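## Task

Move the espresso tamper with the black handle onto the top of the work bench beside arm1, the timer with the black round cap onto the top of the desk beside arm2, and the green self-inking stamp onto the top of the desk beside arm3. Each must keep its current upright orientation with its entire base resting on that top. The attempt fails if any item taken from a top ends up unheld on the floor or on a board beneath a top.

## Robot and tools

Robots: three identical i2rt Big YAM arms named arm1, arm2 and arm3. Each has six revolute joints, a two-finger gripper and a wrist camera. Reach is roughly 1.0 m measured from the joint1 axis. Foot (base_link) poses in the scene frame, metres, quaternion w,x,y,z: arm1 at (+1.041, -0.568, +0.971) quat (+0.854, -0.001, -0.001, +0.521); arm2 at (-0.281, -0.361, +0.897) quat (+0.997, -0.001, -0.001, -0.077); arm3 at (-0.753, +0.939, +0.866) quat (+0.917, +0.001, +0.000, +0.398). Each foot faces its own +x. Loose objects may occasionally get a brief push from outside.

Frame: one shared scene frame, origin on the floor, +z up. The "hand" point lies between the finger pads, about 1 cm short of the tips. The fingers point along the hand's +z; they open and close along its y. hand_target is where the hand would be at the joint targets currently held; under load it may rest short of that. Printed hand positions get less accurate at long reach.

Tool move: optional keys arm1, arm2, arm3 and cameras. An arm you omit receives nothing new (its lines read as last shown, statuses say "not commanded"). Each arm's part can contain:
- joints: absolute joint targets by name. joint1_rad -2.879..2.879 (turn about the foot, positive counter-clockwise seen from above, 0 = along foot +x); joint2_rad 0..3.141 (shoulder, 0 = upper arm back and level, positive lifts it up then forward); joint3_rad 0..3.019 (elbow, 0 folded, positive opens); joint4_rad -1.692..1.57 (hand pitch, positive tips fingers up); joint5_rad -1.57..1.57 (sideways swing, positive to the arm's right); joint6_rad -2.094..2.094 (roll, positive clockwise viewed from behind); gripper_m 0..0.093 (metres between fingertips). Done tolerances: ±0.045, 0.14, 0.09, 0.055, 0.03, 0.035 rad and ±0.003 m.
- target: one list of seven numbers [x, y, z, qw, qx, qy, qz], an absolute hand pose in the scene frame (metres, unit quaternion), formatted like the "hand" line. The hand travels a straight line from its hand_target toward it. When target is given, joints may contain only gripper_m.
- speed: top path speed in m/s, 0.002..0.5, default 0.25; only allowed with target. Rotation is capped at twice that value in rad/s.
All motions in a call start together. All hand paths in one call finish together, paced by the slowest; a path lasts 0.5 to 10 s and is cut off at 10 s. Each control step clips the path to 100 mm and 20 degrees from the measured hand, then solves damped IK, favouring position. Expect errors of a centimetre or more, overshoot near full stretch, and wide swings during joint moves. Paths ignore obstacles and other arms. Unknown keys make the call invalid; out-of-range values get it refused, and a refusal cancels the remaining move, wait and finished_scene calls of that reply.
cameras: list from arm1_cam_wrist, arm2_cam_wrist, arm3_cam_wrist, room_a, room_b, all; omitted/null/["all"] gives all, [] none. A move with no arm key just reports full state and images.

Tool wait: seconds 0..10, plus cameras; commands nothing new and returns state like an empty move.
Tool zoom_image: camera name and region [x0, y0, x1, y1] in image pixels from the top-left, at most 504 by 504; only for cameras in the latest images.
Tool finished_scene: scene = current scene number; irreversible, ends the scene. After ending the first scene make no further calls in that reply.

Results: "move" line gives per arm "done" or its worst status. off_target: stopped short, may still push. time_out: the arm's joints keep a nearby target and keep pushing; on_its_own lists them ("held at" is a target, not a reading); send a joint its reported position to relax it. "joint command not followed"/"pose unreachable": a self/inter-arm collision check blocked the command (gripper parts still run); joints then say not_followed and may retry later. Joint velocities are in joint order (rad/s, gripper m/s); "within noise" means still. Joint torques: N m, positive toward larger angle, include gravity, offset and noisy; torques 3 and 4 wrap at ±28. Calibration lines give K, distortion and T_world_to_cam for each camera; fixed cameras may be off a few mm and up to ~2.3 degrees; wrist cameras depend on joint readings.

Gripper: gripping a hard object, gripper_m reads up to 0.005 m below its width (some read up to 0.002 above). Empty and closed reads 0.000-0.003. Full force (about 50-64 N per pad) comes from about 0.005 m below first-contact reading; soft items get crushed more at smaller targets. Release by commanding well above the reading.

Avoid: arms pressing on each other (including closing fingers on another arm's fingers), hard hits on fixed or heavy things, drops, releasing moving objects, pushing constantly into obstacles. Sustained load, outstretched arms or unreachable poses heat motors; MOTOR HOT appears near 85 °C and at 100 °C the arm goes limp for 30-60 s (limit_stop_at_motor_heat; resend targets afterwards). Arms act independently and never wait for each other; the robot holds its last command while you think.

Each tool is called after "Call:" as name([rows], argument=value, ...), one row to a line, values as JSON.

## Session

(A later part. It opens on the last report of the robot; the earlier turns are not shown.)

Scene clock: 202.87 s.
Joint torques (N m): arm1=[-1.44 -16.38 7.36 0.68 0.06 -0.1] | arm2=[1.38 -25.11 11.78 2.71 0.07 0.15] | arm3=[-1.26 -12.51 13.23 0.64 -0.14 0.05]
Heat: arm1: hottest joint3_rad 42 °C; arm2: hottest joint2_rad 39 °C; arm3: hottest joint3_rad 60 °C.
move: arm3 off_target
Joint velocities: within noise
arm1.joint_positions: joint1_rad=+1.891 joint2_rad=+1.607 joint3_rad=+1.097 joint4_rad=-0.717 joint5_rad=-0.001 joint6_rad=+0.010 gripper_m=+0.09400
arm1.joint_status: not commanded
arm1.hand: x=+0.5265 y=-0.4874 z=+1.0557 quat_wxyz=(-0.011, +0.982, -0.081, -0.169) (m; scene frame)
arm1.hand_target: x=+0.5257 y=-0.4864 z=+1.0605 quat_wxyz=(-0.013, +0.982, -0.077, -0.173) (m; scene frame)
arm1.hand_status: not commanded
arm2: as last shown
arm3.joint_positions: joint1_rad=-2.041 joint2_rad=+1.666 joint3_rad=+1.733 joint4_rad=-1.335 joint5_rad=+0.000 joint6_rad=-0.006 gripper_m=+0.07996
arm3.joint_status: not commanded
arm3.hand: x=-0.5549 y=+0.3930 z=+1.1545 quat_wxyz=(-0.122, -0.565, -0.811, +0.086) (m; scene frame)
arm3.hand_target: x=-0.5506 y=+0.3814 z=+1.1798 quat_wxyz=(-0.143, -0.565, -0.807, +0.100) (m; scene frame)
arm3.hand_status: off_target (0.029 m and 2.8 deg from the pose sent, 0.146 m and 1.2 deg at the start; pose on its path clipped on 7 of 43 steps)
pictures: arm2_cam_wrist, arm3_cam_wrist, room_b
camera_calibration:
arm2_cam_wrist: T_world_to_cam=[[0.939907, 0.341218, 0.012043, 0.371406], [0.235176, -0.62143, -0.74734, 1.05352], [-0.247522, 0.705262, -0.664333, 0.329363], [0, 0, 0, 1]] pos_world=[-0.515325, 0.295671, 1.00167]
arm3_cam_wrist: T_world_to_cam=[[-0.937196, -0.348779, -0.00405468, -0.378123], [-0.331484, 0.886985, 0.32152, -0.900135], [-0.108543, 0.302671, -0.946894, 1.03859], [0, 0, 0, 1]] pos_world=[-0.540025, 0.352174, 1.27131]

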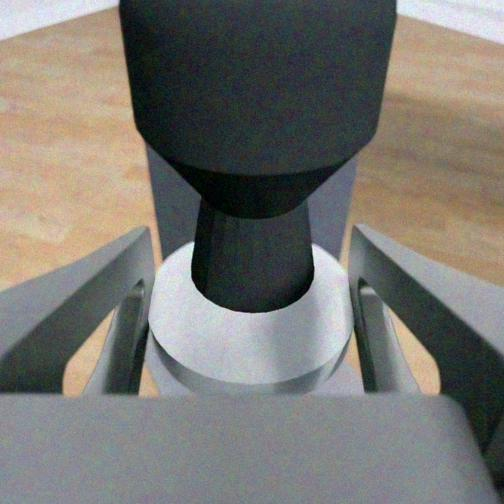

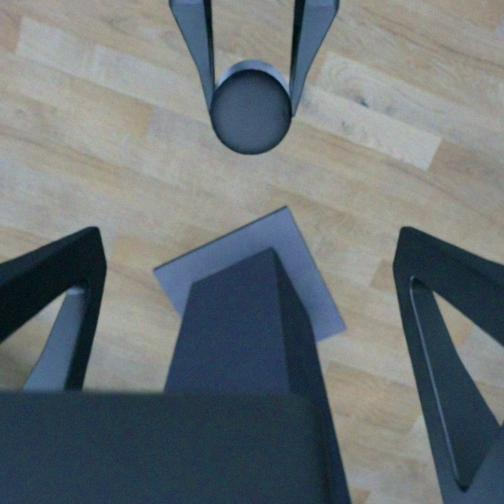

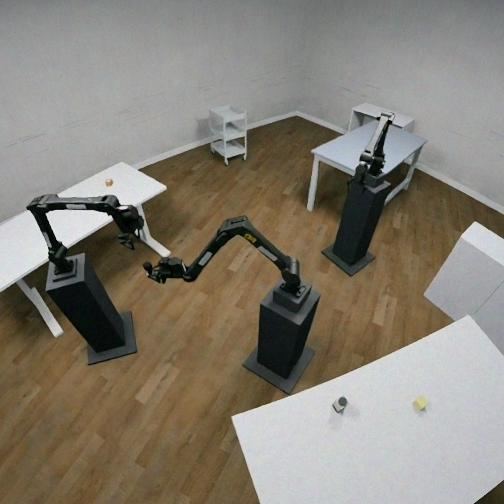

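Call:
move(arm2={"target":[-0.489,0.202,1.04,0.4056,-0.5793,0.4056,0.5793]}, arm1={"target":[0.466,-0.474,1.20,0.0135,-0.9818,0.0764,0.1731]}, cameras=["arm2_cam_wrist"])

Call:
move(arm2={"joints":{"joint1_rad":0.0}}, cameras=["arm2_cam_wrist"])

Call:
move(arm2={"target":[0.452,-0.476,1.02,0.7112,0.0544,0.6988,-0.0554]}, cameras=["arm1_cam_wrist","arm2_cam_wrist"])

Scene clock: 226.97 s.
Joint torques (N m): arm1=[-1.85 -16.91 12.27 0.36 0.06 -0.13] | arm2=[0.38 -18.55 6.71 3.29 0.1 0.2] | arm3=[-1.44 -12.45 13.26 0.61 -0.14 0.05]
Heat: arm1: hottest joint3_rad 43 °C; arm2: hottest joint2_rad 43 °C; arm3: hottest joint3_rad 62 °C.
move: arm1 off_target; arm2 off_target
Joint velocities: within noise
arm1.joint_positions: joint1_rad=+1.891 joint2_rad=+1.634 joint3_rad=+1.471 joint4_rad=-1.103 joint5_rad=-0.001 joint6_rad=+0.008 gripper_m=+0.09400
arm1.joint_status: not commanded
arm1.hand: x=+0.4822 y=-0.4804 z=+1.1752 quat_wxyz=(-0.010, +0.985, -0.080, -0.151) (m; scene frame)
arm1.hand_target: x=+0.4675 y=-0.4742 z=+1.2000 quat_wxyz=(-0.014, +0.982, -0.077, -0.173) (m; scene frame)
arm1.hand_status: off_target (0.030 m and 2.7 deg from the pose sent, 0.157 m and 0.7 deg at the start)
arm2.joint_positions: joint1_rad=+2.072 joint2_rad=+1.861 joint3_rad=+0.700 joint4_rad=+1.071 joint5_rad=+0.004 joint6_rad=-0.010 gripper_m=+0.05002
arm2.joint_status: not commanded
arm2.hand: x=-0.4812 y=+0.1991 z=+0.9977 quat_wxyz=(-0.392, +0.606, -0.422, -0.549) (m; scene frame)
arm2.hand_target: x=-0.4885 y=+0.2014 z=+1.0392 quat_wxyz=(-0.405, +0.579, -0.406, -0.579) (m; scene frame)
arm2.hand_status: off_target (0.043 m and 5.3 deg from the pose sent, 0.221 m and 5.4 deg at the start; pose on its path clipped on 15 of 56 steps)
arm3: as last shown
pictures: arm2_cam_wrist
camera_calibration:
arm2_cam_wrist: T_world_to_cam=[[0.939798, 0.341532, 0.0116682, 0.371954], [0.234435, -0.619502, -0.749172, 0.985206], [-0.248638, 0.706805, -0.662273, 0.520826], [0, 0, 0, 1]] pos_world=[-0.451031, 0.11518, 1.07868]

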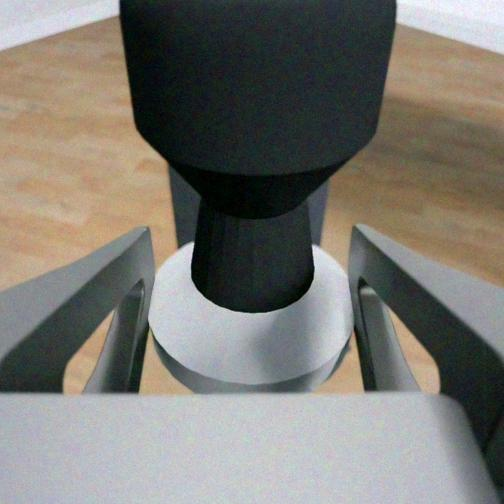

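Scene clock: 229.07 s.
Joint torques (N m): arm1=[-1.96 -16.91 12.29 0.39 0.06 -0.12] | arm2=[0.26 -19.25 6.97 3.29 -0.17 0.2] | arm3=[-1.32 -12.51 13.24 0.64 -0.14 0.05]
Heat: arm1: hottest joint3_rad 43 °C; arm2: hottest joint2_rad 43 °C; arm3: hottest joint3_rad 62 °C.
move: arm2 done
Joint velocities: within noise
arm1, arm3: as last shown
arm1.hand_target: x=+0.4674 y=-0.4742 z=+1.2000 quat_wxyz=(-0.014, +0.982, -0.077, -0.174) (m; scene frame)
arm2.joint_positions: joint1_rad=+0.001 joint2_rad=+1.861 joint3_rad=+0.700 joint4_rad=+1.071 joint5_rad=+0.010 joint6_rad=-0.010 gripper_m=+0.05004
arm2.joint_status: all done
arm2.hand: x=+0.3067 y=-0.4543 z=+0.9992 quat_wxyz=(-0.672, -0.056, -0.736, +0.060) (m; scene frame)
arm2.hand_target: x=+0.3112 y=-0.4550 z=+1.0407 quat_wxyz=(-0.706, -0.057, -0.704, +0.057) (m; scene frame)
arm2.hand_status: not commanded
pictures: arm2_cam_wrist
camera_calibration:
arm2_cam_wrist: T_world_to_cam=[[-0.157072, -0.987504, 0.0128286, -0.413784], [-0.653735, 0.0942285, -0.750834, 0.995186], [0.740243, -0.126321, -0.660366, 0.495874], [0, 0, 0, 1]] pos_world=[0.218527, -0.439749, 1.07999]

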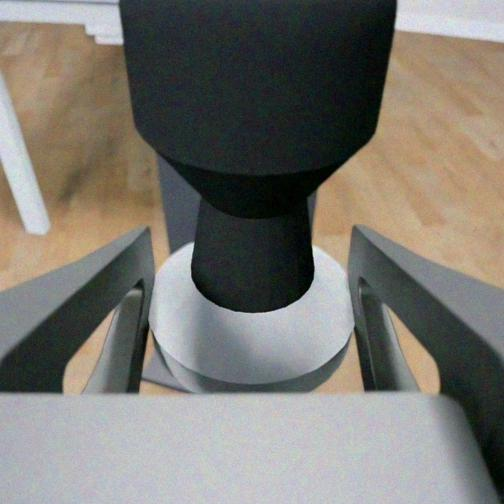

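Scene clock: 230.67 s.
Joint torques (N m): arm1=[-1.9 -17.03 12.26 0.38 0.06 -0.12] | arm2=[0.03 -19.72 13.05 2.35 -0.19 0.18] | arm3=[-1.44 -12.51 13.26 0.57 -0.15 0.06]
Heat: arm1: hottest joint3_rad 43 °C; arm2: hottest joint2_rad 43 °C; arm3: hottest joint3_rad 62 °C.
move: arm2 off_target
Joint velocities: within noise
arm1, arm3: as last shown
arm1.hand_target: x=+0.4674 y=-0.4742 z=+1.2000 quat_wxyz=(-0.014, +0.982, -0.076, -0.174) (m; scene frame)
arm2.joint_positions: joint1_rad=+0.001 joint2_rad=+2.091 joint3_rad=+1.064 joint4_rad=+0.949 joint5_rad=+0.003 joint6_rad=-0.010 gripper_m=+0.05004
arm2.joint_status: not commanded
arm2.hand: x=+0.4248 y=-0.4714 z=+0.9775 quat_wxyz=(-0.677, -0.053, -0.732, +0.057) (m; scene frame)
arm2.hand_target: x=+0.4477 y=-0.4754 z=+1.0211 quat_wxyz=(-0.711, -0.054, -0.699, +0.055) (m; scene frame)
arm2.hand_status: off_target (0.051 m and 5.4 deg from the pose sent, 0.148 m and 6.1 deg at the start)
pictures: arm1_cam_wrist, arm2_cam_wrist
camera_calibration:
arm1_cam_wrist: T_world_to_cam=[[0.158286, 0.987364, 0.00763256, 0.388133], [0.936605, -0.152587, 0.315418, -0.893554], [0.312597, -0.0427774, -0.948922, 1.06701], [0, 0, 0, 1]] pos_world=[0.441929, -0.473929, 1.29139]
arm2_cam_wrist: T_world_to_cam=[[-0.150165, -0.988585, 0.0122153, -0.414734], [-0.644989, 0.0885944, -0.759039, 1.05945], [0.749293, -0.12186, -0.650931, 0.380987], [0, 0, 0, 1]] pos_world=[0.335582, -0.457434, 1.05722]

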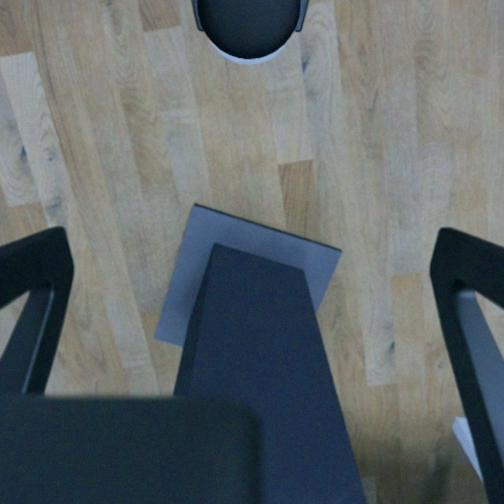

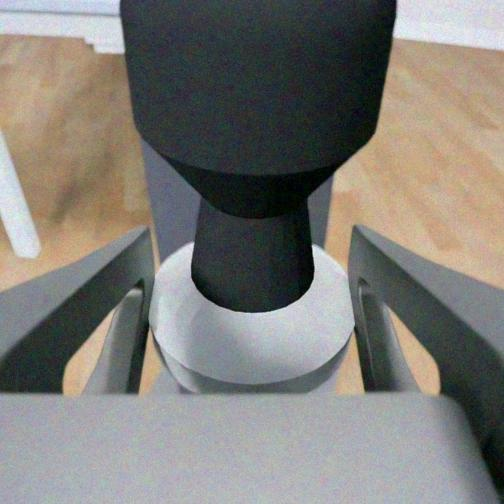

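Call:
move(arm1={"target":[0.382,-0.469,1.066,0.0135,-0.9818,0.0764,0.1731],"speed":0.13}, cameras=["arm1_cam_wrist","arm2_cam_wrist"])

Scene clock: 247.47 s.
Joint torques (N m): arm1=[-0.73 -20.31 11.63 1.22 0.1 0.01] | arm2=[-0.26 -20.19 12.86 2.69 -0.17 0.17] | arm3=[-1.44 -12.22 13.26 0.66 -0.15 0.06]
Heat: arm1: hottest joint3_rad 44 °C; arm2: hottest joint2_rad 41 °C; arm3: hottest joint3_rad 63 °C.
move: arm1 off_target
Joint velocities: within noise
arm1.joint_positions: joint1_rad=+1.891 joint2_rad=+1.928 joint3_rad=+1.524 joint4_rad=-0.887 joint5_rad=+0.002 joint6_rad=+0.008 gripper_m=+0.09400
arm1.joint_status: not commanded
arm1.hand: x=+0.4108 y=-0.4689 z=+1.0423 quat_wxyz=(-0.010, +0.987, -0.080, -0.138) (m; scene frame)
arm1.hand_target: x=+0.3841 y=-0.4695 z=+1.0670 quat_wxyz=(-0.013, +0.982, -0.076, -0.173) (m; scene frame)
arm1.hand_status: off_target (0.037 m and 4.1 deg from the pose sent, 0.149 m and 2.7 deg at the start)
arm2, arm3: as last shown
arm2.hand: x=+0.4248 y=-0.4714 z=+0.9774 quat_wxyz=(-0.677, -0.053, -0.732, +0.057) (m; scene frame)
arm2.hand_target: x=+0.4477 y=-0.4754 z=+1.0212 quat_wxyz=(-0.711, -0.054, -0.699, +0.055) (m; scene frame)
pictures: arm1_cam_wrist, arm2_cam_wrist
camera_calibration:
arm1_cam_wrist: T_world_to_cam=[[0.158866, 0.987246, 0.0103024, 0.386018], [0.928084, -0.152889, 0.339535, -0.804803], [0.33678, -0.0443792, -0.940537, 0.944311], [0, 0, 0, 1]] pos_world=[0.367575, -0.462233, 1.15744]
arm2_cam_wrist: T_world_to_cam=[[-0.15008, -0.988599, 0.0122049, -0.414756], [-0.645271, 0.0885912, -0.7588, 1.05921], [0.749067, -0.121756, -0.651209, 0.381339], [0, 0, 0, 1]] pos_world=[0.33558, -0.457433, 1.05712]

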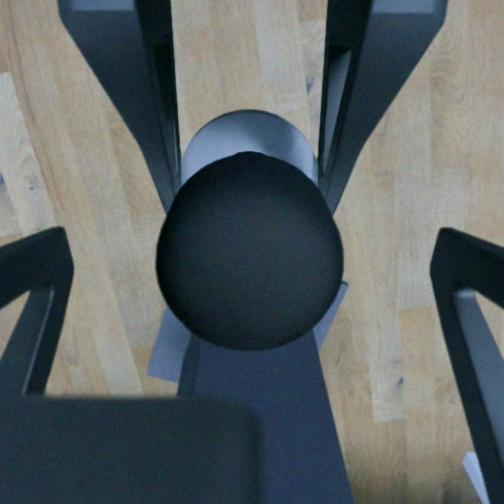

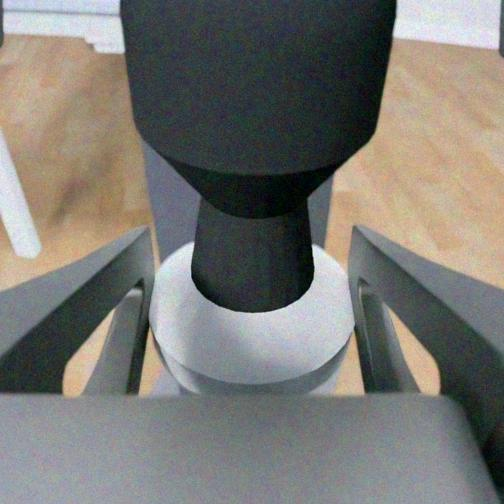

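Call:
move(arm1={"joints":{"gripper_m":0.036}}, cameras=["arm1_cam_wrist"])

Call:
move(arm2={"joints":{"gripper_m":0.09}}, cameras=["arm1_cam_wrist"])

Call:
move(arm2={"target":[0.27,-0.448,1.01,0.705,0.0549,0.705,-0.0549]}, cameras=["arm1_cam_wrist","arm2_cam_wrist"])

Scene clock: 257.70 s.
Joint torques (N m): arm1=[-0.67 -20.31 11.63 1.22 0.1 0.01] | arm2=[0.03 -20.54 12.97 2.66 -0.14 0.21] | arm3=[-1.38 -12.34 13.23 0.66 -0.15 0.05]
Heat: arm1: hottest joint3_rad 47 °C; arm2: hottest joint3_rad 42 °C; arm3: hottest joint3_rad 63 °C.
move: arm1 off_target
Joint velocities: within noise
arm1.joint_positions: joint1_rad=+1.891 joint2_rad=+1.928 joint3_rad=+1.524 joint4_rad=-0.887 joint5_rad=+0.002 joint6_rad=+0.008 gripper_m=+0.04328
arm1.joint_status: gripper_m off_target (ended at +0.04331, target +0.03600)
arm1.hand: x=+0.4108 y=-0.4689 z=+1.0423 quat_wxyz=(-0.011, +0.987, -0.080, -0.138) (m; scene frame)
arm1.hand_target: x=+0.3841 y=-0.4694 z=+1.0670 quat_wxyz=(-0.013, +0.982, -0.076, -0.173) (m; scene frame)
arm1.hand_status: not commanded
arm2, arm3: as last shown
arm2.joint_positions: joint1_rad=+0.001 joint2_rad=+2.091 joint3_rad=+1.064 joint4_rad=+0.949 joint5_rad=+0.002 joint6_rad=-0.011 gripper_m=+0.05004
arm2.hand: x=+0.4248 y=-0.4712 z=+0.9774 quat_wxyz=(-0.677, -0.053, -0.732, +0.057) (m; scene frame)
pictures: arm1_cam_wrist
camera_calibration:
arm1_cam_wrist: T_world_to_cam=[[0.158951, 0.987229, 0.0106478, 0.385579], [0.928068, -0.153087, 0.339491, -0.804838], [0.336786, -0.0440807, -0.940549, 0.944461], [0, 0, 0, 1]] pos_world=[0.367575, -0.462233, 1.15744]

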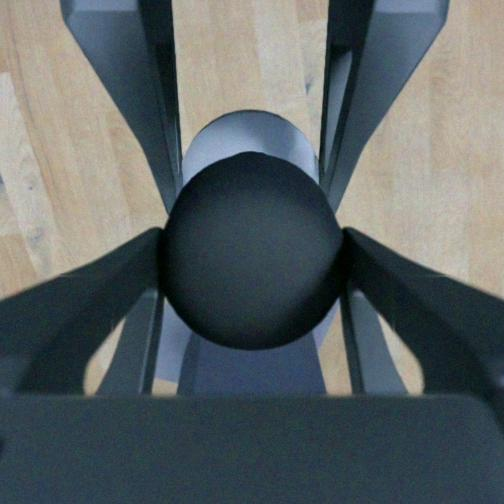

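Scene clock: 258.47 s.
Joint torques (N m): arm1=[-0.67 -22.07 11.51 1.2 0.09 0.02] | arm2=[0.44 -20.89 10.84 2.67 -0.14 0.11] | arm3=[-1.38 -12.51 13.19 0.58 -0.14 0.06]
Heat: arm1: hottest joint3_rad 47 °C; arm2: hottest joint3_rad 42 °C; arm3: hottest joint3_rad 63 °C.
move: arm2 done
Joint velocities: within noise
arm1.joint_positions: joint1_rad=+1.891 joint2_rad=+1.947 joint3_rad=+1.524 joint4_rad=-0.887 joint5_rad=+0.002 joint6_rad=+0.008 gripper_m=+0.04328
arm1.joint_status: not commanded
arm1.hand: x=+0.4121 y=-0.4691 z=+1.0304 quat_wxyz=(-0.010, +0.988, -0.080, -0.128) (m; scene frame)
arm1.hand_target: x=+0.3841 y=-0.4694 z=+1.0669 quat_wxyz=(-0.013, +0.982, -0.076, -0.173) (m; scene frame)
arm1.hand_status: not commanded
arm2.joint_positions: joint1_rad=+0.001 joint2_rad=+2.091 joint3_rad=+1.092 joint4_rad=+0.949 joint5_rad=+0.002 joint6_rad=-0.011 gripper_m=+0.08992
arm2.joint_status: all done
arm2.hand: x=+0.4342 y=-0.4726 z=+0.9899 quat_wxyz=(-0.687, -0.052, -0.722, +0.058) (m; scene frame)
arm2.hand_target: x=+0.4476 y=-0.4754 z=+1.0212 quat_wxyz=(-0.711, -0.054, -0.699, +0.055) (m; scene frame)
arm2.hand_status: not commanded
arm3: as last shown
pictures: arm1_cam_wrist
camera_calibration:
arm1_cam_wrist: T_world_to_cam=[[0.158687, 0.987271, 0.0107438, 0.385781], [0.921346, -0.151984, 0.357802, -0.817581], [0.35488, -0.0468796, -0.933736, 0.917067], [0, 0, 0, 1]] pos_world=[0.366608, -0.462138, 1.14468]

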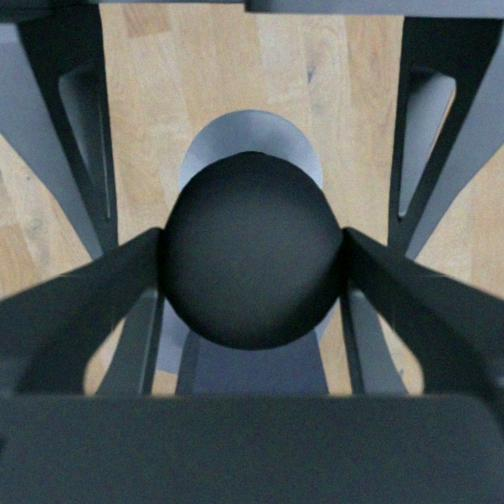

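Scene clock: 260.00 s.
Joint torques (N m): arm1=[-0.62 -22.07 11.52 1.18 0.09 0.01] | arm2=[0.09 -16.56 4.33 2.92 -0.18 0.18] | arm3=[-1.44 -12.57 13.19 0.59 -0.13 0.06]
Heat: arm1: hottest joint3_rad 47 °C; arm2: hottest joint2_rad 41 °C; arm3: hottest joint3_rad 63 °C.
move: arm2 off_target
Joint velocities: within noise
arm1, arm3: as last shown
arm2.joint_positions: joint1_rad=+0.001 joint2_rad=+1.880 joint3_rad=+0.596 joint4_rad=+1.237 joint5_rad=+0.002 joint6_rad=-0.011 gripper_m=+0.08995
arm2.joint_status: not commanded
arm2.hand: x=+0.2705 y=-0.4472 z=+0.9902 quat_wxyz=(-0.688, -0.052, -0.721, +0.058) (m; scene frame)
arm2.hand_target: x=+0.2700 y=-0.4480 z=+1.0097 quat_wxyz=(-0.705, -0.055, -0.705, +0.055) (m; scene frame)
arm2.hand_status: off_target (0.020 m and 2.7 deg from the pose sent, 0.167 m and 2.9 deg at the start)
pictures: arm1_cam_wrist, arm2_cam_wrist
camera_calibration:
arm1_cam_wrist: T_world_to_cam=[[0.158687, 0.987271, 0.0107438, 0.385781], [0.921346, -0.151984, 0.357802, -0.817581], [0.35488, -0.0468796, -0.933736, 0.917067], [0, 0, 0, 1]] pos_world=[0.366608, -0.462138, 1.14468]
arm2_cam_wrist: T_world_to_cam=[[-0.148949, -0.988764, 0.0126698, -0.414957], [-0.622531, 0.083809, -0.778095, 0.977963], [0.76829, -0.123784, -0.628019, 0.479135], [0, 0, 0, 1]] pos_world=[0.17889, -0.432947, 1.06711]

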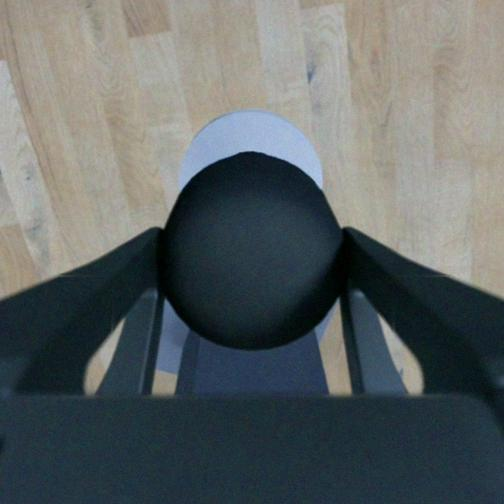

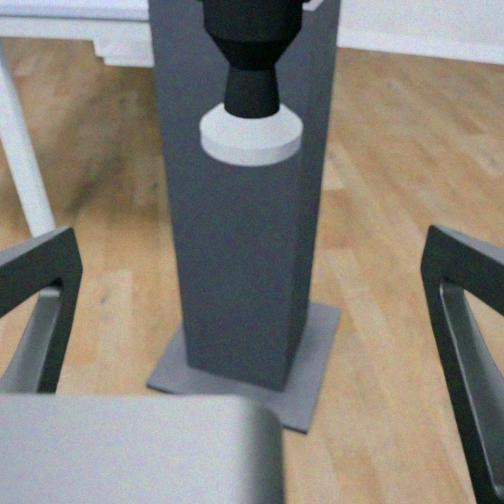

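Call:
move(arm1={"joints":{"joint1_rad":-0.792}}, cameras=["arm1_cam_wrist"])

Call:
move(arm1={"target":[1.545,-0.41,0.885,0.1503,-0.1495,0.977,0.023],"speed":0.2}, cameras=["arm1_cam_wrist","room_b"])

Call:
zoom_image(camera="room_b", region=[330, 90, 450, 210])

Scene clock: 296.23 s.
Joint torques (N m): arm1=[-0.97 -23.18 9.35 0.55 -0.01 0.01] | arm2=[-0.15 -16.26 4.41 2.91 -0.21 0.16] | arm3=[-1.32 -12.51 13.24 0.59 -0.15 0.07]
Heat: arm1: hottest joint3_rad 50 °C; arm2: hottest joint2_rad 40 °C; arm3: hottest joint3_rad 64 °C.
move: arm1 done
Joint velocities: within noise
arm1.joint_positions: joint1_rad=-0.797 joint2_rad=+1.957 joint3_rad=+1.558 joint4_rad=-0.866 joint5_rad=+0.005 joint6_rad=+0.008 gripper_m=+0.04330
arm1.joint_status: all done
arm1.hand: x=+1.6657 y=-0.3760 z=+1.0425 quat_wxyz=(-0.152, +0.143, -0.978, -0.020) (m; scene frame)
arm1.hand_target: x=+1.6742 y=-0.3699 z=+1.0695 quat_wxyz=(-0.174, +0.145, -0.974, -0.025) (m; scene frame)
arm1.hand_status: not commanded
arm2: as last shown
arm3.joint_positions: joint1_rad=-2.041 joint2_rad=+1.666 joint3_rad=+1.733 joint4_rad=-1.335 joint5_rad=+0.000 joint6_rad=-0.006 gripper_m=+0.07996
arm3.joint_status: not commanded
arm3.hand: x=-0.5549 y=+0.3930 z=+1.1545 quat_wxyz=(-0.122, -0.565, -0.811, +0.086) (m; scene frame)
arm3.hand_target: x=-0.5506 y=+0.3814 z=+1.1798 quat_wxyz=(-0.143, -0.565, -0.807, +0.100) (m; scene frame)
arm3.hand_status: not commanded
pictures: arm1_cam_wrist
camera_calibration:
arm1_cam_wrist: T_world_to_cam=[[0.28825, -0.957417, 0.0162754, -0.858021], [-0.911311, -0.269072, 0.31163, 1.09394], [-0.29398, -0.104659, -0.950064, 1.56391], [0, 0, 0, 1]] pos_world=[1.70401, -0.363456, 1.15888]

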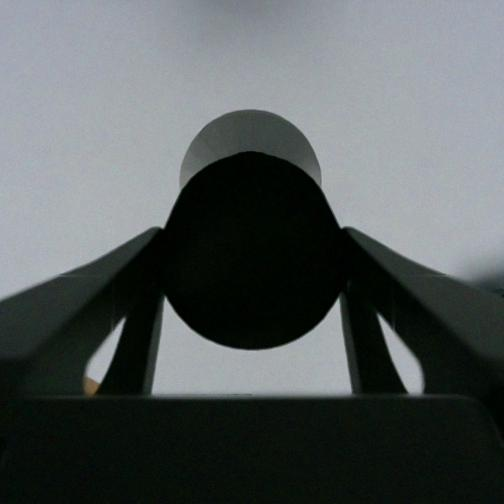

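Scene clock: 298.23 s.
Joint torques (N m): arm1=[-1.03 -18.73 5.09 1.36 -0.05 -0.06] | arm2=[-0.67 -16.21 4.55 2.88 -0.16 0.16] | arm3=[-1.44 -12.45 13.26 0.66 -0.14 0.08]
Heat: arm1: hottest joint3_rad 50 °C; arm2: hottest joint2_rad 40 °C; arm3: hottest joint3_rad 64 °C.
move: arm1 off_target
Joint velocities: within noise
arm1.joint_positions: joint1_rad=-0.797 joint2_rad=+1.965 joint3_rad=+1.016 joint4_rad=-0.357 joint5_rad=+0.000 joint6_rad=+0.008 gripper_m=+0.04330
arm1.joint_status: not commanded
arm1.hand: x=+1.5353 y=-0.4158 z=+0.8756 quat_wxyz=(-0.131, +0.144, -0.981, -0.019) (m; scene frame)
arm1.hand_target: x=+1.5448 y=-0.4101 z=+0.8851 quat_wxyz=(-0.150, +0.149, -0.977, -0.023) (m; scene frame)
arm1.hand_status: off_target (0.015 m and 2.4 deg from the pose sent, 0.201 m and 0.8 deg at the start)
arm2, arm3: as last shown
pictures: arm1_cam_wrist, room_b
camera_calibration:
arm1_cam_wrist: T_world_to_cam=[[0.290007, -0.956948, 0.012128, -0.854691], [-0.8975, -0.267548, 0.350587, 0.961791], [-0.332249, -0.112557, -0.936452, 1.40637], [0, 0, 0, 1]] pos_world=[1.57834, -0.402273, 0.990168]

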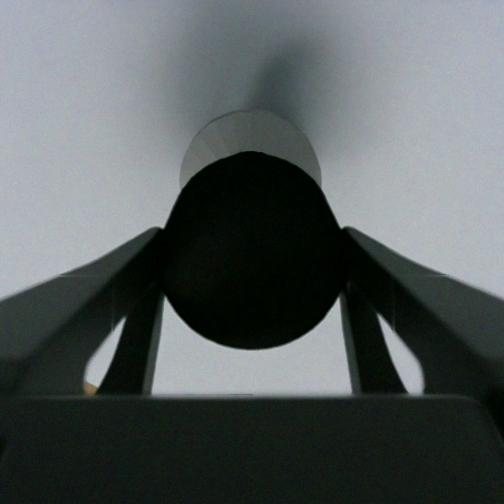

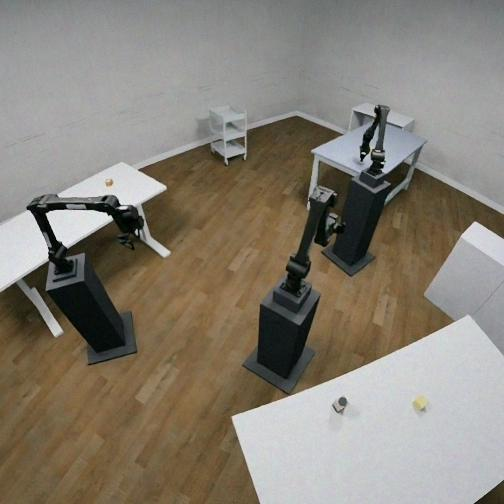

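Scaled by 4.200 from the camera's 504x504 image, which has a finer 720x720 frame.

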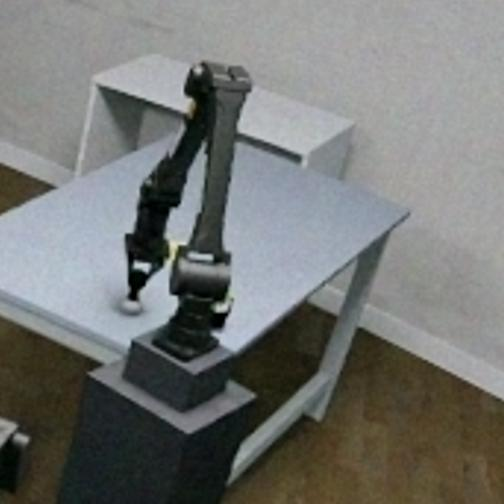

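Call:
move(arm1={"target":[1.545,-0.41,0.865,0.1503,-0.1495,0.977,0.023],"speed":0.08}, cameras=["arm1_cam_wrist"])

Call:
move(arm1={"target":[1.545,-0.41,0.850,0.1503,-0.1495,0.977,0.023],"speed":0.06}, cameras=["arm1_cam_wrist"])

Scene clock: 307.47 s.
Joint torques (N m): arm1=[-0.97 -18.73 4.7 1.4 -0.04 -0.07] | arm2=[0.21 -16.73 4.49 2.97 -0.15 0.15] | arm3=[-1.32 -12.45 13.23 0.64 -0.14 0.05]
Heat: arm1: hottest joint3_rad 48 °C; arm2: hottest joint2_rad 40 °C; arm3: hottest joint3_rad 64 °C.
move: arm1 off_target
Joint velocities: within noise
arm1.joint_positions: joint1_rad=-0.797 joint2_rad=+2.008 joint3_rad=+1.016 joint4_rad=-0.310 joint5_rad=+0.000 joint6_rad=+0.008 gripper_m=+0.04330
arm1.joint_status: not commanded
arm1.hand: x=+1.5364 y=-0.4154 z=+0.8574 quat_wxyz=(-0.133, +0.144, -0.980, -0.020) (m; scene frame)
arm1.hand_target: x=+1.5449 y=-0.4101 z=+0.8652 quat_wxyz=(-0.150, +0.149, -0.977, -0.023) (m; scene frame)
arm1.hand_status: off_target (0.013 m and 2.1 deg from the pose sent, 0.015 m and 2.4 deg at the start)
arm2, arm3: as last shown
pictures: arm1_cam_wrist
camera_calibration:
arm1_cam_wrist: T_world_to_cam=[[0.290134, -0.956914, 0.0117765, -0.854302], [-0.898824, -0.268256, 0.346632, 0.974319], [-0.328538, -0.111155, -0.937927, 1.38596], [0, 0, 0, 1]] pos_world=[1.57894, -0.402071, 0.972258]

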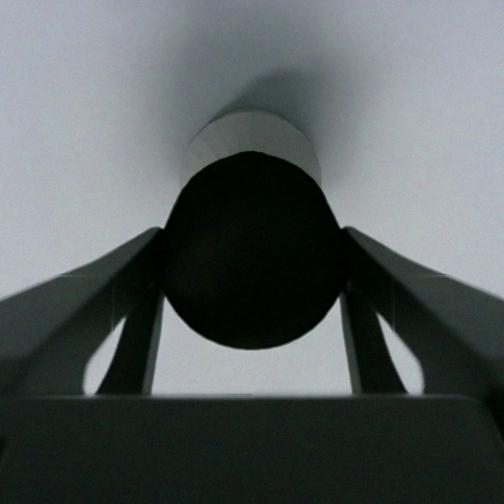

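Scene clock: 308.43 s.
Joint torques (N m): arm1=[-0.97 -16.91 4.72 1.5 0.02 -0.06] | arm2=[-0.21 -16.09 4.3 2.92 -0.16 0.17] | arm3=[-1.38 -12.34 13.23 0.62 -0.15 0.04]
Heat: arm1: hottest joint3_rad 48 °C; arm2: hottest joint2_rad 40 °C; arm3: hottest joint3_rad 64 °C.
move: arm1 done
Joint velocities: within noise
arm1.joint_positions: joint1_rad=-0.797 joint2_rad=+2.021 joint3_rad=+1.016 joint4_rad=-0.279 joint5_rad=-0.002 joint6_rad=+0.008 gripper_m=+0.04330
arm1.joint_status: not commanded
arm1.hand: x=+1.5404 y=-0.4139 z=+0.8531 quat_wxyz=(-0.142, +0.144, -0.979, -0.022) (m; scene frame)
arm1.hand_target: x=+1.5448 y=-0.4101 z=+0.8500 quat_wxyz=(-0.150, +0.149, -0.977, -0.023) (m; scene frame)
arm1.hand_status: done (0.007 m and 1.2 deg from the pose sent, 0.013 m and 2.1 deg at the start)
arm2, arm3: as last shown
pictures: arm1_cam_wrist
camera_calibration:
arm1_cam_wrist: T_world_to_cam=[[0.290376, -0.956859, 0.0101782, -0.852885], [-0.904461, -0.27097, 0.329433, 1.00207], [-0.312462, -0.104865, -0.944124, 1.36651], [0, 0, 0, 1]] pos_world=[1.58097, -0.401259, 0.968718]

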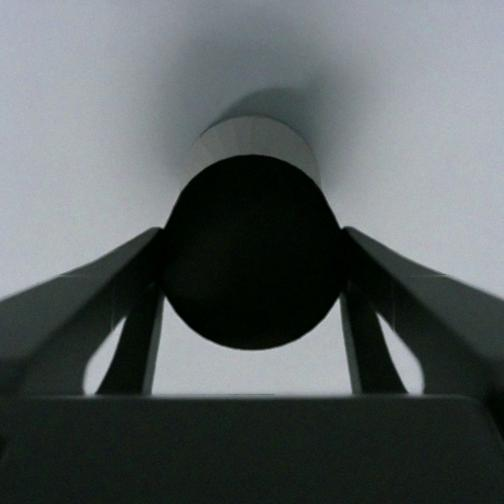

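Call:
move(arm1={"joints":{"gripper_m":0.055}}, cameras=["arm1_cam_wrist"])

Call:
move(arm1={"joints":{"gripper_m":0.092}}, cameras=["arm1_cam_wrist"])

Call:
move(arm1={"target":[1.50,-0.425,1.05,0.175,-0.149,0.973,0.023],"speed":0.2}, cameras=["arm1_cam_wrist"])

Scene clock: 316.47 s.
Joint torques (N m): arm1=[-0.97 -17.08 4.71 1.31 0.02 -0.07] | arm2=[-0.5 -16.32 4.45 2.97 -0.15 0.16] | arm3=[-1.32 -12.51 13.19 0.58 -0.15 0.05]
Heat: arm1: hottest joint3_rad 47 °C; arm2: hottest joint2_rad 39 °C; arm3: hottest joint3_rad 65 °C.
move: arm1 done
Joint velocities: within noise
arm1.joint_positions: joint1_rad=-0.797 joint2_rad=+2.022 joint3_rad=+1.016 joint4_rad=-0.271 joint5_rad=-0.002 joint6_rad=+0.008 gripper_m=+0.05486
arm1.joint_status: all done
arm1.hand: x=+1.5418 y=-0.4134 z=+0.8529 quat_wxyz=(-0.145, +0.144, -0.979, -0.022) (m; scene frame)
arm1.hand_target: x=+1.5449 y=-0.4101 z=+0.8501 quat_wxyz=(-0.150, +0.149, -0.977, -0.023) (m; scene frame)
arm1.hand_status: not commanded
arm2, arm3: as last shown
pictures: arm1_cam_wrist
camera_calibration:
arm1_cam_wrist: T_world_to_cam=[[0.290381, -0.956861, 0.00981071, -0.852579], [-0.90644, -0.271765, 0.323282, 1.0116], [-0.30667, -0.102768, -0.946252, 1.3606], [0, 0, 0, 1]] pos_world=[1.58178, -0.401056, 0.968804]

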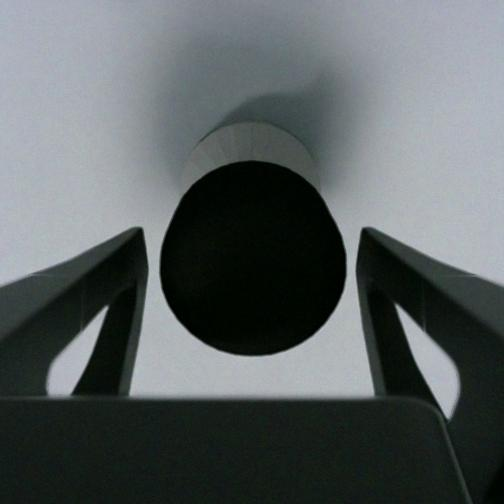

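Scene clock: 317.13 s.
Joint torques (N m): arm1=[-0.97 -17.03 4.71 1.26 0.03 -0.06] | arm2=[-0.73 -16.67 4.64 2.95 -0.13 0.18] | arm3=[-1.55 -12.51 13.18 0.62 -0.14 0.06]
Heat: arm1: hottest joint3_rad 47 °C; arm2: hottest joint2_rad 39 °C; arm3: hottest joint3_rad 65 °C.
move: arm1 done
Joint velocities: within noise
arm1.joint_positions: joint1_rad=-0.797 joint2_rad=+2.022 joint3_rad=+1.016 joint4_rad=-0.271 joint5_rad=-0.002 joint6_rad=+0.008 gripper_m=+0.09182
arm1.joint_status: all done
arm1.hand: x=+1.5418 y=-0.4134 z=+0.8529 quat_wxyz=(-0.145, +0.144, -0.979, -0.022) (m; scene frame)
arm1.hand_target: x=+1.5448 y=-0.4101 z=+0.8501 quat_wxyz=(-0.150, +0.149, -0.977, -0.023) (m; scene frame)
arm1.hand_status: not commanded
arm2, arm3: as last shown
pictures: arm1_cam_wrist
camera_calibration:
arm1_cam_wrist: T_world_to_cam=[[0.290381, -0.956861, 0.00981071, -0.852579], [-0.90644, -0.271765, 0.323282, 1.0116], [-0.30667, -0.102768, -0.946252, 1.3606], [0, 0, 0, 1]] pos_world=[1.58178, -0.401056, 0.968804]

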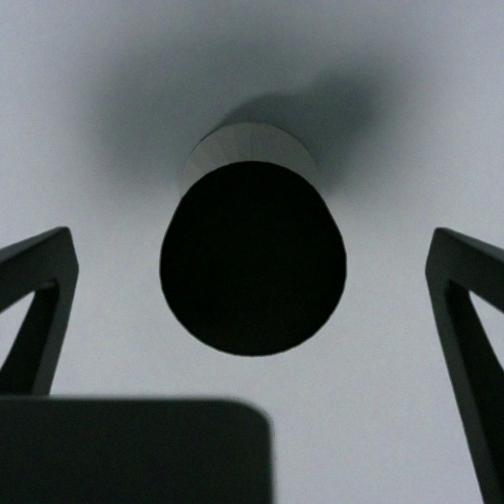

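Scene clock: 318.93 s.
Joint torques (N m): arm1=[-0.97 -14.68 7.5 0.43 0.11 -0.09] | arm2=[-0.44 -16.62 4.41 2.8 -0.15 0.16] | arm3=[-1.32 -12.4 13.26 0.61 -0.14 0.06]
Heat: arm1: hottest joint3_rad 47 °C; arm2: hottest joint2_rad 39 °C; arm3: hottest joint3_rad 65 °C.
move: arm1 done
Joint velocities: within noise
arm1.joint_positions: joint1_rad=-0.797 joint2_rad=+1.525 joint3_rad=+0.957 joint4_rad=-0.653 joint5_rad=+0.003 joint6_rad=+0.008 gripper_m=+0.09190
arm1.joint_status: not commanded
arm1.hand: x=+1.4989 y=-0.4272 z=+1.0448 quat_wxyz=(-0.173, +0.143, -0.974, -0.024) (m; scene frame)
arm1.hand_target: x=+1.5001 y=-0.4251 z=+1.0501 quat_wxyz=(-0.175, +0.149, -0.973, -0.023) (m; scene frame)
arm1.hand_status: done (0.006 m and 0.8 deg from the pose sent, 0.202 m and 3.5 deg at the start)
arm2, arm3: as last shown
pictures: arm1_cam_wrist
camera_calibration:
arm1_cam_wrist: T_world_to_cam=[[0.288189, -0.957462, 0.0145932, -0.857207], [-0.923319, -0.273808, 0.269278, 0.987775], [-0.253828, -0.0910773, -0.962952, 1.47075], [0, 0, 0, 1]] pos_world=[1.53239, -0.41633, 1.16278]

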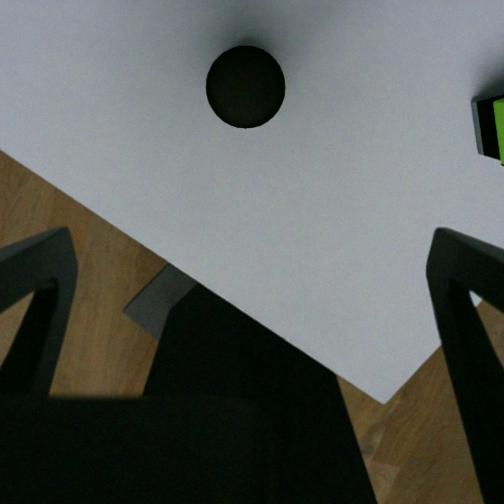

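Call:
move(arm1={"target":[1.545,-0.634,0.965,0.167,-0.269,0.9474,0.0474]}, cameras=["arm1_cam_wrist","room_a"])

Scene clock: 331.67 s.
Joint torques (N m): arm1=[-1.2 -15.21 8.87 0.44 -0.25 -0.16] | arm2=[-0.21 -17.03 4.38 3.03 -0.18 0.17] | arm3=[-1.49 -12.34 13.27 0.61 -0.14 0.04]
Heat: arm1: hottest joint3_rad 46 °C; arm2: hottest joint2_rad 39 °C; arm3: hottest joint3_rad 65 °C.
move: arm1 off_target
Joint velocities: within noise
arm1.joint_positions: joint1_rad=-1.309 joint2_rad=+1.763 joint3_rad=+0.980 joint4_rad=-0.567 joint5_rad=-0.237 joint6_rad=-0.720 gripper_m=+0.09190
arm1.joint_status: not commanded
arm1.hand: x=+1.5233 y=-0.6304 z=+0.9544 quat_wxyz=(-0.151, +0.260, -0.952, -0.055) (m; scene frame)
arm1.hand_target: x=+1.5441 y=-0.6338 z=+0.9655 quat_wxyz=(-0.167, +0.269, -0.947, -0.047) (m; scene frame)
arm1.hand_status: off_target (0.024 m and 2.3 deg from the pose sent, 0.226 m and 15.0 deg at the start)
arm2.joint_positions: joint1_rad=+0.001 joint2_rad=+1.880 joint3_rad=+0.596 joint4_rad=+1.237 joint5_rad=+0.002 joint6_rad=-0.011 gripper_m=+0.08995
arm2.joint_status: not commanded
arm2.hand: x=+0.2705 y=-0.4472 z=+0.9902 quat_wxyz=(-0.688, -0.052, -0.721, +0.058) (m; scene frame)
arm2.hand_target: x=+0.2700 y=-0.4480 z=+1.0097 quat_wxyz=(-0.705, -0.055, -0.705, +0.055) (m; scene frame)
arm2.hand_status: not commanded
arm3: as last shown
pictures: arm1_cam_wrist, room_a
camera_calibration:
arm1_cam_wrist: T_world_to_cam=[[0.51404, -0.857656, -0.0137432, -1.31151], [-0.81706, -0.49446, 0.296518, 0.651984], [-0.261106, -0.141193, -0.954928, 1.34324], [0, 0, 0, 1]] pos_world=[1.5576, -0.612789, 1.07135]

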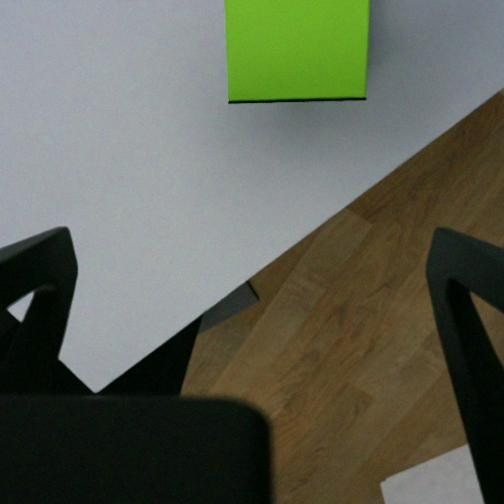

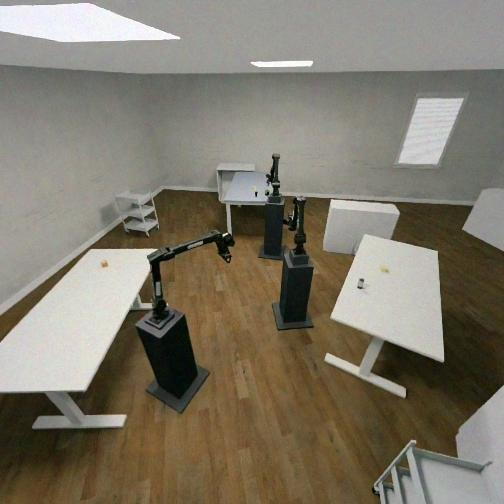

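Call:
move(arm1={"target":[1.596,-0.615,0.848,0.167,-0.269,0.9474,0.0474],"speed":0.12}, cameras=["arm1_cam_wrist"])

Scene clock: 346.23 s.
Joint torques (N m): arm1=[-0.79 -18.2 7.04 1.09 -0.1 0.15] | arm2=[-0.44 -16.62 4.37 2.89 -0.18 0.2] | arm3=[-1.32 -12.4 13.2 0.62 -0.14 0.07]
Heat: arm1: hottest joint3_rad 47 °C; arm2: hottest joint2_rad 39 °C; arm3: hottest joint3_rad 65 °C.
move: arm1 off_target
Joint velocities: within noise
arm1.joint_positions: joint1_rad=-1.257 joint2_rad=+2.089 joint3_rad=+1.100 joint4_rad=-0.360 joint5_rad=-0.227 joint6_rad=-0.689 gripper_m=+0.09190
arm1.joint_status: not commanded
arm1.hand: x=+1.5720 y=-0.6148 z=+0.8408 quat_wxyz=(-0.147, +0.270, -0.950, -0.057) (m; scene frame)
arm1.hand_target: x=+1.5951 y=-0.6150 z=+0.8487 quat_wxyz=(-0.167, +0.269, -0.947, -0.048) (m; scene frame)
arm1.hand_status: off_target (0.025 m and 2.5 deg from the pose sent, 0.130 m and 2.3 deg at the start)
arm2: as last shown
arm3.joint_positions: joint1_rad=-2.041 joint2_rad=+1.666 joint3_rad=+1.733 joint4_rad=-1.335 joint5_rad=+0.000 joint6_rad=-0.006 gripper_m=+0.07996
arm3.joint_status: not commanded
arm3.hand: x=-0.5549 y=+0.3930 z=+1.1545 quat_wxyz=(-0.122, -0.565, -0.811, +0.086) (m; scene frame)
arm3.hand_target: x=-0.5506 y=+0.3814 z=+1.1798 quat_wxyz=(-0.143, -0.565, -0.807, +0.100) (m; scene frame)
arm3.hand_status: not commanded
pictures: arm1_cam_wrist
camera_calibration:
arm1_cam_wrist: T_world_to_cam=[[0.531598, -0.846847, -0.0159525, -1.34382], [-0.804405, -0.510674, 0.303552, 0.697378], [-0.265208, -0.148535, -0.952681, 1.24983], [0, 0, 0, 1]] pos_world=[1.60681, -0.596232, 0.957561]

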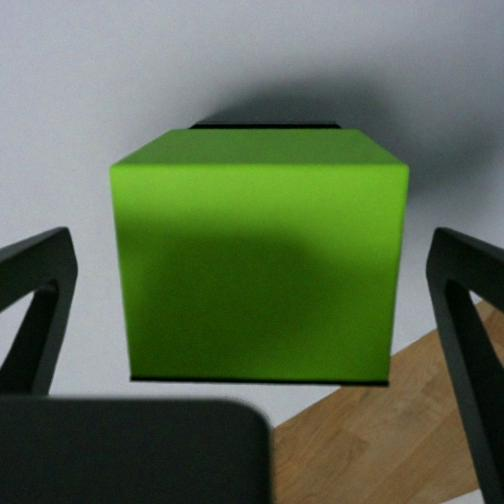

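Call:
move(arm1={"joints":{"gripper_m":0.044}}, cameras=["arm1_cam_wrist"])

Call:
move(arm1={"target":[1.58,-0.618,0.91,0.167,-0.269,0.9474,0.0474]}, cameras=[])

Call:
move(arm1={"joints":{"joint1_rad":1.89,"joint5_rad":0,"joint6_rad":0,"joint2_rad":1.62,"joint3_rad":1.1,"joint4_rad":-0.71}}, cameras=["arm1_cam_wrist","room_b"])

Scene clock: 356.17 s.
Joint torques (N m): arm1=[-0.73 -18.14 7.04 1.1 -0.11 0.14] | arm2=[-0.26 -16.09 4.62 3.03 -0.17 0.16] | arm3=[-1.26 -12.4 13.24 0.61 -0.14 0.06]
Heat: arm1: hottest joint3_rad 46 °C; arm2: hottest joint2_rad 39 °C; arm3: hottest joint3_rad 66 °C.
move: arm1 off_target
Joint velocities: within noise
arm1.joint_positions: joint1_rad=-1.257 joint2_rad=+2.089 joint3_rad=+1.101 joint4_rad=-0.360 joint5_rad=-0.227 joint6_rad=-0.689 gripper_m=+0.05097
arm1.joint_status: gripper_m off_target (ended at +0.05100, target +0.04400)
arm1.hand: x=+1.5724 y=-0.6150 z=+0.8410 quat_wxyz=(-0.147, +0.270, -0.950, -0.056) (m; scene frame)
arm1.hand_target: x=+1.5952 y=-0.6150 z=+0.8488 quat_wxyz=(-0.167, +0.269, -0.947, -0.048) (m; scene frame)
arm1.hand_status: not commanded
arm2, arm3: as last shown
pictures: arm1_cam_wrist
camera_calibration:
arm1_cam_wrist: T_world_to_cam=[[0.53086, -0.847324, -0.0151528, -1.34401], [-0.804987, -0.509763, 0.303542, 0.698974], [-0.264923, -0.14894, -0.952698, 1.24929], [0, 0, 0, 1]] pos_world=[1.60711, -0.596432, 0.957661]

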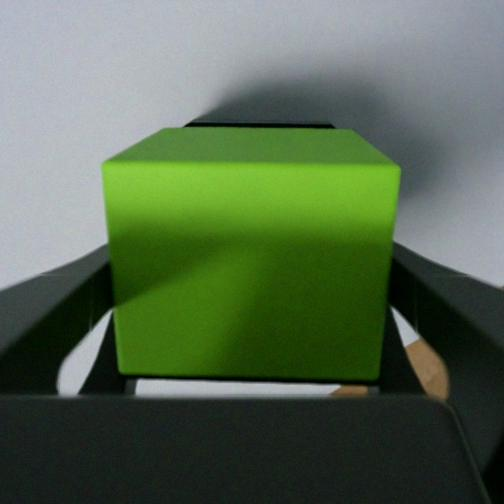

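Scene clock: 357.37 s.
Joint torques (N m): arm1=[-1.67 -18.67 5.08 0.31 -0.2 0.03] | arm2=[0.09 -16.73 4.49 3.15 -0.18 0.15] | arm3=[-1.44 -12.28 13.22 0.62 -0.14 0.06]
Heat: arm1: hottest joint3_rad 46 °C; arm2: hottest joint2_rad 39 °C; arm3: hottest joint3_rad 66 °C.
move: arm1 done
Joint velocities: within noise
arm1.joint_positions: joint1_rad=-1.257 joint2_rad=+1.948 joint3_rad=+1.100 joint4_rad=-0.451 joint5_rad=-0.227 joint6_rad=-0.689 gripper_m=+0.05096
arm1.joint_status: not commanded
arm1.hand: x=+1.5828 y=-0.6166 z=+0.9086 quat_wxyz=(-0.170, +0.272, -0.946, -0.045) (m; scene frame)
arm1.hand_target: x=+1.5800 y=-0.6181 z=+0.9100 quat_wxyz=(-0.167, +0.269, -0.947, -0.047) (m; scene frame)
arm1.hand_status: done (0.003 m and 0.5 deg from the pose sent, 0.069 m and 2.5 deg at the start)
arm2, arm3: as last shown
pictures: none
No camera images: "cameras" was empty.

Scene clock: 359.83 s.
Joint torques (N m): arm1=[-1.96 -16.73 7.34 0.46 0.11 0.15] | arm2=[0.26 -16.09 4.41 2.97 -0.15 0.21] | arm3=[-1.44 -12.51 13.26 0.62 -0.14 0.07]
Heat: arm1: hottest joint3_rad 46 °C; arm2: hottest joint2_rad 39 °C; arm3: hottest joint3_rad 66 °C.
move: arm1 done
Joint velocities: within noise
arm1.joint_positions: joint1_rad=+1.892 joint2_rad=+1.629 joint3_rad=+1.095 joint4_rad=-0.701 joint5_rad=-0.002 joint6_rad=-0.013 gripper_m=+0.05096
arm1.joint_status: all done
arm1.hand: x=+0.5245 y=-0.4876 z=+1.0456 quat_wxyz=(-0.012, +0.984, -0.069, -0.166) (m; scene frame)
arm1.hand_target: x=+0.5243 y=-0.4863 z=+1.0513 quat_wxyz=(-0.013, +0.983, -0.076, -0.168) (m; scene frame)
arm1.hand_status: not commanded
arm2, arm3: as last shown
pictures: arm1_cam_wrist, room_b
camera_calibration:
arm1_cam_wrist: T_world_to_cam=[[0.138282, 0.990301, 0.0135189, 0.395334], [0.948512, -0.136349, 0.28589, -0.860853], [0.28496, -0.0267105, -0.958167, 0.962519], [0, 0, 0, 1]] pos_world=[0.487583, -0.483166, 1.16302]

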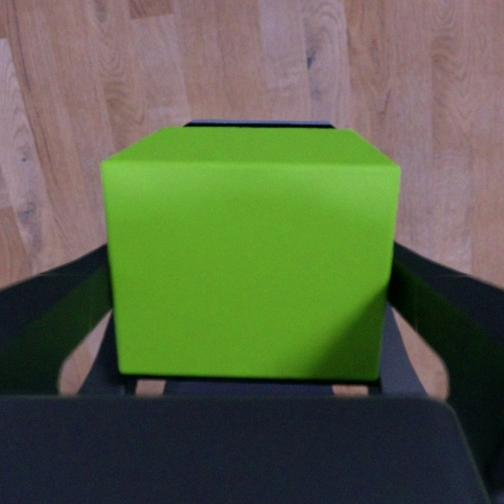

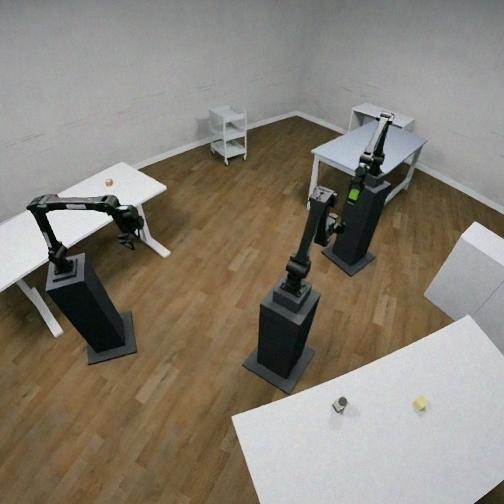

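Call:
move(arm1={"target":[0.41,-0.472,1.07,0.0135,-0.9818,0.0764,0.1731]}, cameras=["arm2_cam_wrist"])

Call:
move(arm2={"target":[0.463,-0.477,1.01,0.705,0.0549,0.705,-0.0549],"speed":0.13}, cameras=["arm1_cam_wrist","arm2_cam_wrist"])

Scene clock: 368.47 s.
Joint torques (N m): arm1=[-0.97 -19.19 11.88 0.36 0.1 0.16] | arm2=[-0.15 -16.21 4.46 2.89 -0.16 0.19] | arm3=[-1.38 -12.4 13.24 0.59 -0.13 0.08]
Heat: arm1: hottest joint3_rad 45 °C; arm2: hottest joint2_rad 39 °C; arm3: hottest joint3_rad 66 °C.
move: arm1 off_target
Joint velocities: within noise
arm1.joint_positions: joint1_rad=+1.892 joint2_rad=+1.856 joint3_rad=+1.419 joint4_rad=-0.834 joint5_rad=+0.001 joint6_rad=-0.007 gripper_m=+0.05096
arm1.joint_status: not commanded
arm1.hand: x=+0.4348 y=-0.4733 z=+1.0458 quat_wxyz=(-0.012, +0.986, -0.072, -0.148) (m; scene frame)
arm1.hand_target: x=+0.4118 y=-0.4722 z=+1.0706 quat_wxyz=(-0.013, +0.982, -0.076, -0.174) (m; scene frame)
arm1.hand_status: off_target (0.035 m and 2.9 deg from the pose sent, 0.118 m and 1.2 deg at the start)
arm2, arm3: as last shown
pictures: arm2_cam_wrist
camera_calibration:
arm2_cam_wrist: T_world_to_cam=[[-0.148949, -0.988764, 0.0126698, -0.414957], [-0.622531, 0.083809, -0.778095, 0.977963], [0.76829, -0.123784, -0.628019, 0.479135], [0, 0, 0, 1]] pos_world=[0.17889, -0.432947, 1.06711]

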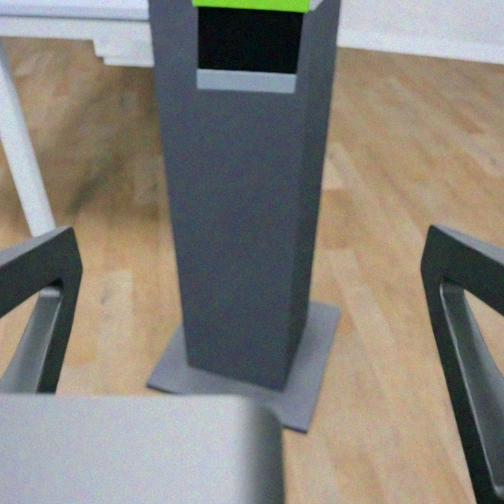

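Scene clock: 370.67 s.
Joint torques (N m): arm1=[-0.91 -19.25 11.88 0.39 0.1 0.14] | arm2=[-0.26 -18.96 11.66 1.83 -0.09 0.16] | arm3=[-1.44 -12.45 13.24 0.62 -0.15 0.06]
Heat: arm1: hottest joint3_rad 46 °C; arm2: hottest joint2_rad 39 °C; arm3: hottest joint3_rad 66 °C.
move: arm2 off_target
Joint velocities: within noise
arm1, arm3: as last shown
arm1.hand: x=+0.4348 y=-0.4733 z=+1.0458 quat_wxyz=(-0.012, +0.986, -0.073, -0.148) (m; scene frame)
arm2.joint_positions: joint1_rad=+0.001 joint2_rad=+2.101 joint3_rad=+1.130 joint4_rad=+0.938 joint5_rad=+0.002 joint6_rad=-0.011 gripper_m=+0.08995
arm2.joint_status: not commanded
arm2.hand: x=+0.4461 y=-0.4744 z=+0.9977 quat_wxyz=(-0.693, -0.052, -0.716, +0.058) (m; scene frame)
arm2.hand_target: x=+0.4616 y=-0.4768 z=+1.0103 quat_wxyz=(-0.705, -0.055, -0.705, +0.055) (m; scene frame)
arm2.hand_status: off_target (0.021 m and 1.9 deg from the pose sent, 0.196 m and 2.7 deg at the start)
pictures: arm1_cam_wrist, arm2_cam_wrist
camera_calibration:
arm1_cam_wrist: T_world_to_cam=[[0.144368, 0.989429, 0.013692, 0.390275], [0.936935, -0.141133, 0.319741, -0.806561], [0.318293, -0.0333319, -0.947406, 0.959829], [0, 0, 0, 1]] pos_world=[0.393845, -0.467989, 1.1619]
arm2_cam_wrist: T_world_to_cam=[[-0.14913, -0.988735, 0.0127499, -0.415848], [-0.611003, 0.0820037, -0.787369, 1.09873], [0.777454, -0.12521, -0.61635, 0.329113], [0, 0, 0, 1]] pos_world=[0.353443, -0.460055, 1.07326]

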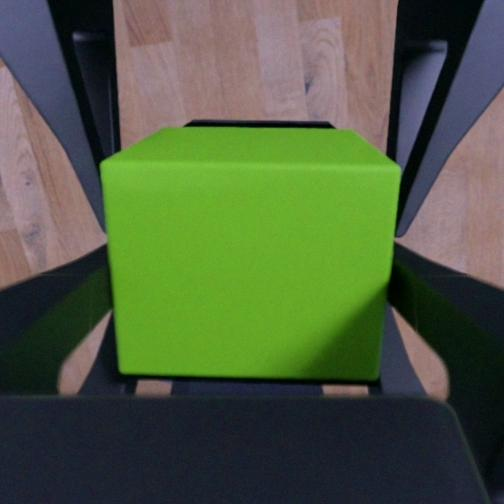

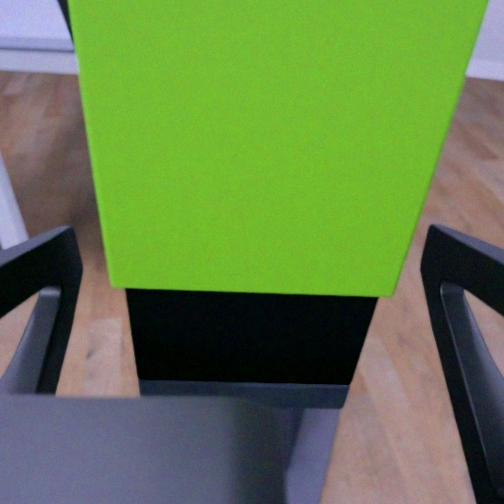

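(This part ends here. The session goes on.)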